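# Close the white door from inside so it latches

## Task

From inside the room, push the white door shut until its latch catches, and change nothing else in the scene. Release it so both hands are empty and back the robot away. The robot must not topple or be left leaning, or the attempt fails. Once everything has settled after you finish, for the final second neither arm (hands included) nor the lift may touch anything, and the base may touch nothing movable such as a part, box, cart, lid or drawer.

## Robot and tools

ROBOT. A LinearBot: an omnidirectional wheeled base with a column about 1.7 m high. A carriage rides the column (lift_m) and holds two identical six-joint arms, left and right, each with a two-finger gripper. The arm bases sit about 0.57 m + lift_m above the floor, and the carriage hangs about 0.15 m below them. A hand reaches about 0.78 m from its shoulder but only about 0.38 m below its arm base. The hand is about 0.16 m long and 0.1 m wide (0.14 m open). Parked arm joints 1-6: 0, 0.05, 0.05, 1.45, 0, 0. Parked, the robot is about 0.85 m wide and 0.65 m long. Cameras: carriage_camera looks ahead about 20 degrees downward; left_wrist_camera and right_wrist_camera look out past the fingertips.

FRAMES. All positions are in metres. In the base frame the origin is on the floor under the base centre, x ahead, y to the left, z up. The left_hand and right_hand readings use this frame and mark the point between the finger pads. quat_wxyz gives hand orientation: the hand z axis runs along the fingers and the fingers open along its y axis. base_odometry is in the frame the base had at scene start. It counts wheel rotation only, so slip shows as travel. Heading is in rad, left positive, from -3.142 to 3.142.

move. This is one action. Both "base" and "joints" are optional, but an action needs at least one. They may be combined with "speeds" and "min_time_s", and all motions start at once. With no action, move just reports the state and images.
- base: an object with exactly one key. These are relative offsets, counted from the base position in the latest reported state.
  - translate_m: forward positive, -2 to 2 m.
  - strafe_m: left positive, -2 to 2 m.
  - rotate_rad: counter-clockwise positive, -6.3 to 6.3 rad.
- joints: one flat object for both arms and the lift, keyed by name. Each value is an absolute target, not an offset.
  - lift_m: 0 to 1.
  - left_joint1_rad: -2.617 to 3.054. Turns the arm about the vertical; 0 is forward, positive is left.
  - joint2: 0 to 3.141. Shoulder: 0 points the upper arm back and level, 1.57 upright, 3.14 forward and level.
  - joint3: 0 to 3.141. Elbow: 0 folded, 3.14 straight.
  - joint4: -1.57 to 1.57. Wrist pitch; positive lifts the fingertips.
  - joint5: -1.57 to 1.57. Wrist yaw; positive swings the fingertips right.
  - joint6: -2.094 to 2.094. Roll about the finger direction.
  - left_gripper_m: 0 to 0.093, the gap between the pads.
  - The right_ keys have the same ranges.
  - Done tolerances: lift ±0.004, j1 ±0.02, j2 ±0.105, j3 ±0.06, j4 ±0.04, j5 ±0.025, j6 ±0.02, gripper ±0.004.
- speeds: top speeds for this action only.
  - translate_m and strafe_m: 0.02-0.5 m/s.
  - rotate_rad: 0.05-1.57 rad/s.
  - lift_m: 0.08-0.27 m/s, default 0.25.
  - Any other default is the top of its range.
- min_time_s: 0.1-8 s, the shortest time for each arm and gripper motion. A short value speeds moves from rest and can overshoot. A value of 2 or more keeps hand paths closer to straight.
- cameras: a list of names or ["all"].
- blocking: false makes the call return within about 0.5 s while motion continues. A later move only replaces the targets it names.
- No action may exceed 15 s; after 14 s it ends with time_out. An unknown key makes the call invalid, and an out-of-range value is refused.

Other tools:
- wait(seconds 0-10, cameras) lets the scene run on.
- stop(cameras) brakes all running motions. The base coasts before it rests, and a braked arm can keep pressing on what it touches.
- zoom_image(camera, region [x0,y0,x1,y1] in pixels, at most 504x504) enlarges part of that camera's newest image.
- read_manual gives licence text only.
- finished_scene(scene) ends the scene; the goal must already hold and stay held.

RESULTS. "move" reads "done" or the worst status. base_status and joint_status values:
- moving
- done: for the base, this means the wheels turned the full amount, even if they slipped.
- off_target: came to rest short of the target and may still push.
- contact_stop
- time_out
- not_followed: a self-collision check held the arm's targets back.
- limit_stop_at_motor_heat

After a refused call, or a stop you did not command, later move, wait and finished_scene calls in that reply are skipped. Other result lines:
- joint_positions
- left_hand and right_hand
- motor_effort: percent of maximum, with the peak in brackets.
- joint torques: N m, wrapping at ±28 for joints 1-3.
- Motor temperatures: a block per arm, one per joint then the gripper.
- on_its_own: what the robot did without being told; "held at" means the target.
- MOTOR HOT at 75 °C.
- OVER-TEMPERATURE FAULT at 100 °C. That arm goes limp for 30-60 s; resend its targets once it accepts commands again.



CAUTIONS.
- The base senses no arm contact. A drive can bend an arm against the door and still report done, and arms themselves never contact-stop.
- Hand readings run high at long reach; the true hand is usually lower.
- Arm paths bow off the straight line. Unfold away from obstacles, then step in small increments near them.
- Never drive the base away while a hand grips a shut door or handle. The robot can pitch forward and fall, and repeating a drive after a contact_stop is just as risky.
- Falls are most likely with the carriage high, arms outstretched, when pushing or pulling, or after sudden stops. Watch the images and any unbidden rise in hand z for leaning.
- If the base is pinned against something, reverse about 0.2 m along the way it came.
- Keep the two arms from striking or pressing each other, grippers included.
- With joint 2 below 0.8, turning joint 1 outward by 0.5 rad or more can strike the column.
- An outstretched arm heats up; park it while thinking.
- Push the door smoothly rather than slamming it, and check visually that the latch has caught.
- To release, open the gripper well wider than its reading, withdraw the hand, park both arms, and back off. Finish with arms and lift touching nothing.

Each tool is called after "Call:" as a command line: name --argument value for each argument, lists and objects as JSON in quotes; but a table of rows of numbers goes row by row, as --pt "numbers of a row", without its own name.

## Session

Call:
move --cameras '["carriage_camera"]'

Scene clock: 0.00 s.
Joint torques (N m): no reading
Motor temperatures (°C): left_arm=[29 31 34 29 27 30 27] | right_arm=[30 31 32 29 29 29 31]
base_odometry: x=+0.000 y=+0.000 heading=+0.000
base_status: not commanded
joint_positions: lift_m=+0.300 left_joint1_rad=-0.008 left_joint2_rad=+0.051 left_joint3_rad=+0.041 left_joint4_rad=+1.440 left_joint5_rad=+0.011 left_joint6_rad=+0.011 left_gripper_m=+0.09396 right_joint1_rad=+0.018 right_joint2_rad=+0.067 right_joint3_rad=+0.063 right_joint4_rad=+1.446 right_joint5_rad=+0.039 right_joint6_rad=-0.006 right_gripper_m=+0.09396
joint_status: not commanded
motor_effort: lift_m=+18 drive_wheels=+1
left_hand: x=+0.2522 y=+0.2949 z=+1.3106 quat_wxyz=(+0.997, +0.006, +0.071, +0.001) (m; base frame)
right_hand: x=+0.2488 y=-0.3033 z=+1.3166 quat_wxyz=(+0.998, +0.018, +0.064, +0.005) (m; base frame)
pictures: carriage_camera
Images, in order (width x height): carriage_camera 672x504.

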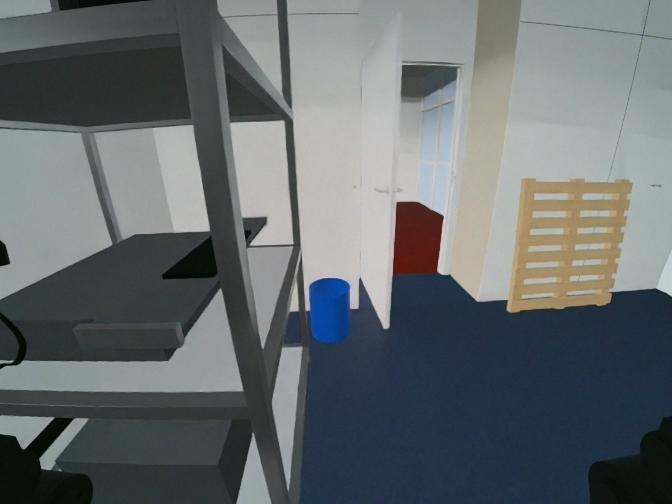

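Call:
move --base '{"rotate_rad": 0.052}' --joints '{"left_gripper_m": 0.0, "right_gripper_m": 0.0}'

Call:
move --base '{"strafe_m": -0.63}' --cameras '["carriage_camera"]'

Scene clock: 16.97 s.
Joint torques (N m): left_arm=[-0.1 3.86 5.61 -0.11 0.1 0.05] | right_arm=[-0.12 3.85 6.05 -0.21 -0.08 -0.05]
move: done
base_odometry: x=+0.000 y=+0.000 heading=+0.052
base_status: done
joint_positions: lift_m=+0.300 left_joint1_rad=-0.008 left_joint2_rad=+0.051 left_joint3_rad=+0.041 left_joint4_rad=+1.440 left_joint5_rad=+0.011 left_joint6_rad=+0.011 left_gripper_m=+0.00066 right_joint1_rad=+0.018 right_joint2_rad=+0.067 right_joint3_rad=+0.063 right_joint4_rad=+1.446 right_joint5_rad=+0.039 right_joint6_rad=-0.006 right_gripper_m=+0.00010
joint_status: all done
motor_effort: lift_m=+18(18) drive_wheels=-3(7)
left_hand: x=+0.2522 y=+0.2949 z=+1.3106 quat_wxyz=(+0.997, +0.006, +0.071, +0.001) (m; base frame)
right_hand: x=+0.2489 y=-0.3033 z=+1.3166 quat_wxyz=(+0.998, +0.018, +0.065, +0.005) (m; base frame)
pictures: none

Scene clock: 20.43 s.
Joint torques (N m): left_arm=[-0.35 3.89 5.6 -0.11 0.1 0.06] | right_arm=[-0.23 3.9 6.02 -0.2 -0.1 -0.04]
move: done
base_odometry: x=+0.032 y=-0.629 heading=+0.051
base_status: done
joint_positions: lift_m=+0.300 left_joint1_rad=-0.007 left_joint2_rad=+0.051 left_joint3_rad=+0.041 left_joint4_rad=+1.440 left_joint5_rad=+0.011 left_joint6_rad=+0.011 left_gripper_m=+0.00066 right_joint1_rad=+0.019 right_joint2_rad=+0.067 right_joint3_rad=+0.063 right_joint4_rad=+1.446 right_joint5_rad=+0.039 right_joint6_rad=-0.006 right_gripper_m=+0.00010
joint_status: not commanded
motor_effort: lift_m=+18(18) drive_wheels=-3(19)
left_hand: x=+0.2522 y=+0.2949 z=+1.3106 quat_wxyz=(+0.997, +0.006, +0.071, +0.001) (m; base frame)
right_hand: x=+0.2489 y=-0.3032 z=+1.3166 quat_wxyz=(+0.998, +0.018, +0.065, +0.005) (m; base frame)
pictures: carriage_camera
Images, in order (width x height): carriage_camera 672x504.

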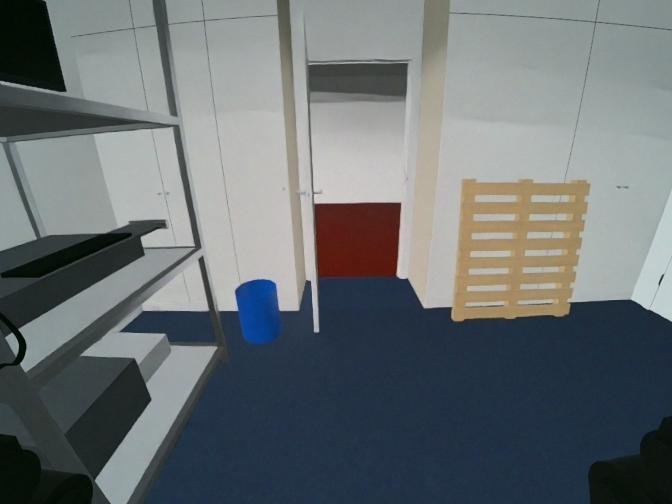

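Call:
move --base '{"translate_m": 1.33}' --joints '{"left_joint1_rad": 0.0, "left_joint2_rad": 1.8, "left_joint3_rad": 1.5, "left_joint4_rad": 0.3, "left_joint5_rad": 0, "left_joint6_rad": 0}' --cameras '["carriage_camera"]'

Scene clock: 33.23 s.
Joint torques (N m): left_arm=[0.46 -9.83 9.73 2 -0.03 -0.08] | right_arm=[-0.13 3.82 6.08 -0.21 -0.09 -0.04]
move: done
base_odometry: x=+1.360 y=-0.562 heading=+0.051
base_status: done
joint_positions: lift_m=+0.300 left_joint1_rad=-0.007 left_joint2_rad=+1.795 left_joint3_rad=+1.470 left_joint4_rad=+0.304 left_joint5_rad=+0.011 left_joint6_rad=+0.011 left_gripper_m=+0.00066 right_joint1_rad=+0.019 right_joint2_rad=+0.067 right_joint3_rad=+0.063 right_joint4_rad=+1.446 right_joint5_rad=+0.039 right_joint6_rad=-0.006 right_gripper_m=+0.00010
joint_status: all done
motor_effort: lift_m=+18(18) drive_wheels=-3(18)
left_hand: x=+0.7930 y=+0.2909 z=+1.2254 quat_wxyz=(+0.700, +0.011, +0.714, -0.003) (m; base frame)
right_hand: x=+0.2488 y=-0.3032 z=+1.3166 quat_wxyz=(+0.998, +0.018, +0.064, +0.005) (m; base frame)
pictures: carriage_camera
Images, in order (width x height): carriage_camera 672x504.

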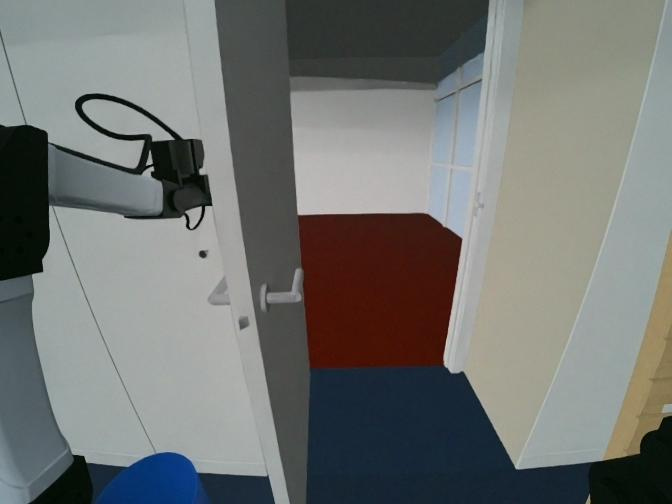

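Call:
move --base '{"strafe_m": -0.35}' --speeds '{"strafe_m": 0.22}'

Call:
move --base '{"translate_m": 0.3}' --joints '{"left_joint1_rad": -0.5}' --min_time_s 2.2 --speeds '{"translate_m": 0.16}'

Call:
move --base '{"strafe_m": 0.06}' --joints '{"left_joint1_rad": 0, "left_joint2_rad": 0.05, "left_joint3_rad": 0.05, "left_joint4_rad": 1.45, "right_joint1_rad": 0, "right_joint2_rad": 1.8, "right_joint3_rad": 1.5, "right_joint4_rad": 0.3, "right_joint5_rad": 0, "right_joint6_rad": 0}' --min_time_s 1.8 --cameras '["carriage_camera"]'

Scene clock: 43.43 s.
Joint torques (N m): left_arm=[-0.17 -9.73 9.7 1.95 0.24 0] | right_arm=[-0.1 3.81 6.02 -0.21 -0.08 -0.04]
Motor temperatures (°C): left_arm=[29 35 39 33 28 30 28] | right_arm=[30 33 34 29 29 29 31]
move: done
base_odometry: x=+1.378 y=-0.912 heading=+0.051
base_status: done
joint_positions: lift_m=+0.300 left_joint1_rad=+0.002 left_joint2_rad=+1.795 left_joint3_rad=+1.470 left_joint4_rad=+0.303 left_joint5_rad=-0.013 left_joint6_rad=+0.005 left_gripper_m=+0.00065 right_joint1_rad=+0.019 right_joint2_rad=+0.067 right_joint3_rad=+0.063 right_joint4_rad=+1.446 right_joint5_rad=+0.039 right_joint6_rad=-0.006 right_gripper_m=+0.00010
joint_status: not commanded
motor_effort: lift_m=+18(18) drive_wheels=+0(15)
left_hand: x=+0.7930 y=+0.3004 z=+1.2252 quat_wxyz=(+0.700, -0.004, +0.715, +0.007) (m; base frame)
right_hand: x=+0.2488 y=-0.3032 z=+1.3166 quat_wxyz=(+0.998, +0.018, +0.064, +0.005) (m; base frame)
pictures: none

Scene clock: 46.23 s.
Joint torques (N m): left_arm=[-0.55 -9.87 9.57 2 0.27 -0.01] | right_arm=[-0.17 3.84 6.05 -0.19 -0.1 -0.06]
move: done
base_odometry: x=+1.678 y=-0.897 heading=+0.050
base_status: done
joint_positions: lift_m=+0.300 left_joint1_rad=-0.494 left_joint2_rad=+1.794 left_joint3_rad=+1.472 left_joint4_rad=+0.297 left_joint5_rad=-0.015 left_joint6_rad=+0.005 left_gripper_m=+0.00064 right_joint1_rad=+0.019 right_joint2_rad=+0.067 right_joint3_rad=+0.063 right_joint4_rad=+1.446 right_joint5_rad=+0.039 right_joint6_rad=-0.006 right_gripper_m=+0.00010
joint_status: all done
motor_effort: lift_m=+18(18) drive_wheels=-1(12)
left_hand: x=+0.7251 y=+0.0255 z=+1.2249 quat_wxyz=(+0.679, +0.172, +0.695, -0.164) (m; base frame)
right_hand: x=+0.2489 y=-0.3032 z=+1.3166 quat_wxyz=(+0.998, +0.018, +0.065, +0.005) (m; base frame)
pictures: none

Scene clock: 48.43 s.
Joint torques (N m): left_arm=[0.28 3.11 4.52 0.04 0.26 0] | right_arm=[-0.9 -9.06 11.1 2.09 -0.19 0.04]
move: done
base_odometry: x=+1.675 y=-0.837 heading=+0.050
base_status: done
joint_positions: lift_m=+0.300 left_joint1_rad=-0.006 left_joint2_rad=+0.057 left_joint3_rad=+0.057 left_joint4_rad=+1.434 left_joint5_rad=-0.011 left_joint6_rad=+0.005 left_gripper_m=+0.00064 right_joint1_rad=+0.009 right_joint2_rad=+1.792 right_joint3_rad=+1.470 right_joint4_rad=+0.310 right_joint5_rad=+0.014 right_joint6_rad=-0.006 right_gripper_m=+0.00010
joint_status: all done
motor_effort: lift_m=+18(18) drive_wheels=-3(14)
left_hand: x=+0.2504 y=+0.2988 z=+1.3150 quat_wxyz=(+0.998, -0.005, +0.068, +0.000) (m; base frame)
right_hand: x=+0.7925 y=-0.2946 z=+1.2281 quat_wxyz=(+0.703, -0.001, +0.711, -0.004) (m; base frame)
pictures: carriage_camera
Images, in order (width x height): carriage_camera 672x504.

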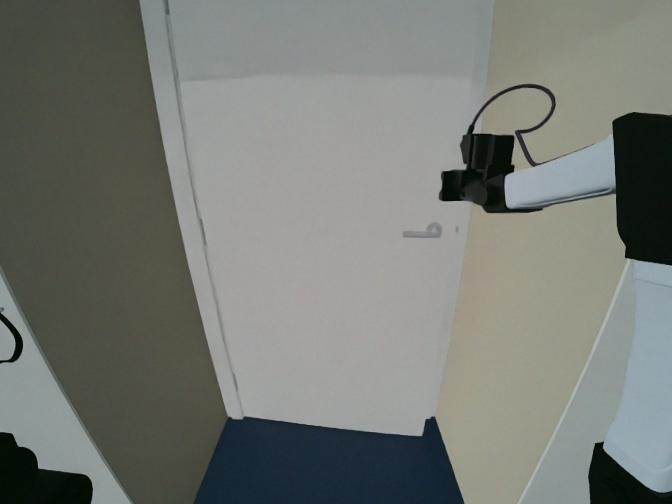

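Call:
move --base '{"translate_m": 0.38}' --speeds '{"translate_m": 0.16}'

Call:
move --base '{"translate_m": -0.3}' --speeds '{"translate_m": 0.3}' --cameras '["carriage_camera"]'

Call:
zoom_image --camera "carriage_camera" --region '[380, 180, 520, 450]'

Scene clock: 57.03 s.
Joint torques (N m): left_arm=[0.31 3.25 4.85 -0.11 0.26 0.01] | right_arm=[-0.72 16.95 7.09 7.69 -0.19 0.02]
Motor temperatures (°C): left_arm=[29 35 39 32 28 30 28] | right_arm=[30 35 35 36 29 29 31]
move: done
base_odometry: x=+2.054 y=-0.818 heading=+0.050
base_status: done
joint_positions: lift_m=+0.300 left_joint1_rad=-0.006 left_joint2_rad=+0.055 left_joint3_rad=+0.055 left_joint4_rad=+1.446 left_joint5_rad=-0.010 left_joint6_rad=+0.005 left_gripper_m=+0.00064 right_joint1_rad=+0.006 right_joint2_rad=+1.526 right_joint3_rad=+1.509 right_joint4_rad=-0.366 right_joint5_rad=+0.016 right_joint6_rad=-0.005 right_gripper_m=+0.00010
joint_status: not commanded
motor_effort: lift_m=+18(19) drive_wheels=+19(24)
left_hand: x=+0.2472 y=+0.2987 z=+1.3148 quat_wxyz=(+0.998, -0.005, +0.062, -0.001) (m; base frame)
right_hand: x=+0.6993 y=-0.2970 z=+1.2213 quat_wxyz=(+0.560, +0.000, +0.829, -0.007) (m; base frame)
pictures: none

Scene clock: 59.50 s.
Joint torques (N m): left_arm=[0.29 3.17 4.78 -0.11 0.19 0] | right_arm=[-0.61 -10.7 8.28 2.38 -0.2 0.02]
move: done
base_odometry: x=+1.754 y=-0.832 heading=+0.050
base_status: done
joint_positions: lift_m=+0.300 left_joint1_rad=-0.006 left_joint2_rad=+0.055 left_joint3_rad=+0.054 left_joint4_rad=+1.448 left_joint5_rad=-0.009 left_joint6_rad=+0.005 left_gripper_m=+0.00064 right_joint1_rad=+0.006 right_joint2_rad=+1.808 right_joint3_rad=+1.498 right_joint4_rad=+0.291 right_joint5_rad=+0.013 right_joint6_rad=-0.005 right_gripper_m=+0.00010
joint_status: not commanded
motor_effort: lift_m=+17(18) drive_wheels=+0(16)
left_hand: x=+0.2469 y=+0.2986 z=+1.3147 quat_wxyz=(+0.998, -0.004, +0.061, -0.001) (m; base frame)
right_hand: x=+0.7968 y=-0.2957 z=+1.2283 quat_wxyz=(+0.700, +0.000, +0.714, -0.004) (m; base frame)
pictures: carriage_camera
Images, in order (width x height): carriage_camera 672x504.

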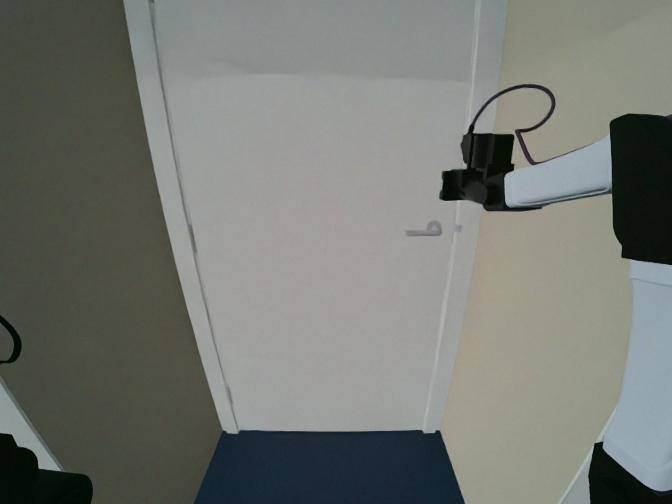

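Scaled by 1.867 from the camera's 672x504 image, which has a finer 960x720 frame.

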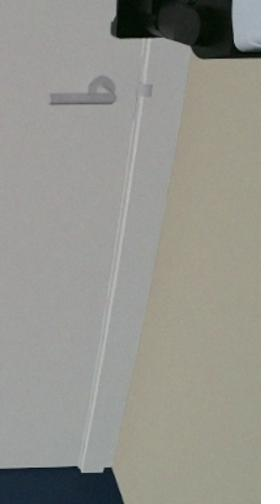

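Call:
finished_scene --scene 3

The scene is finished: the task was done.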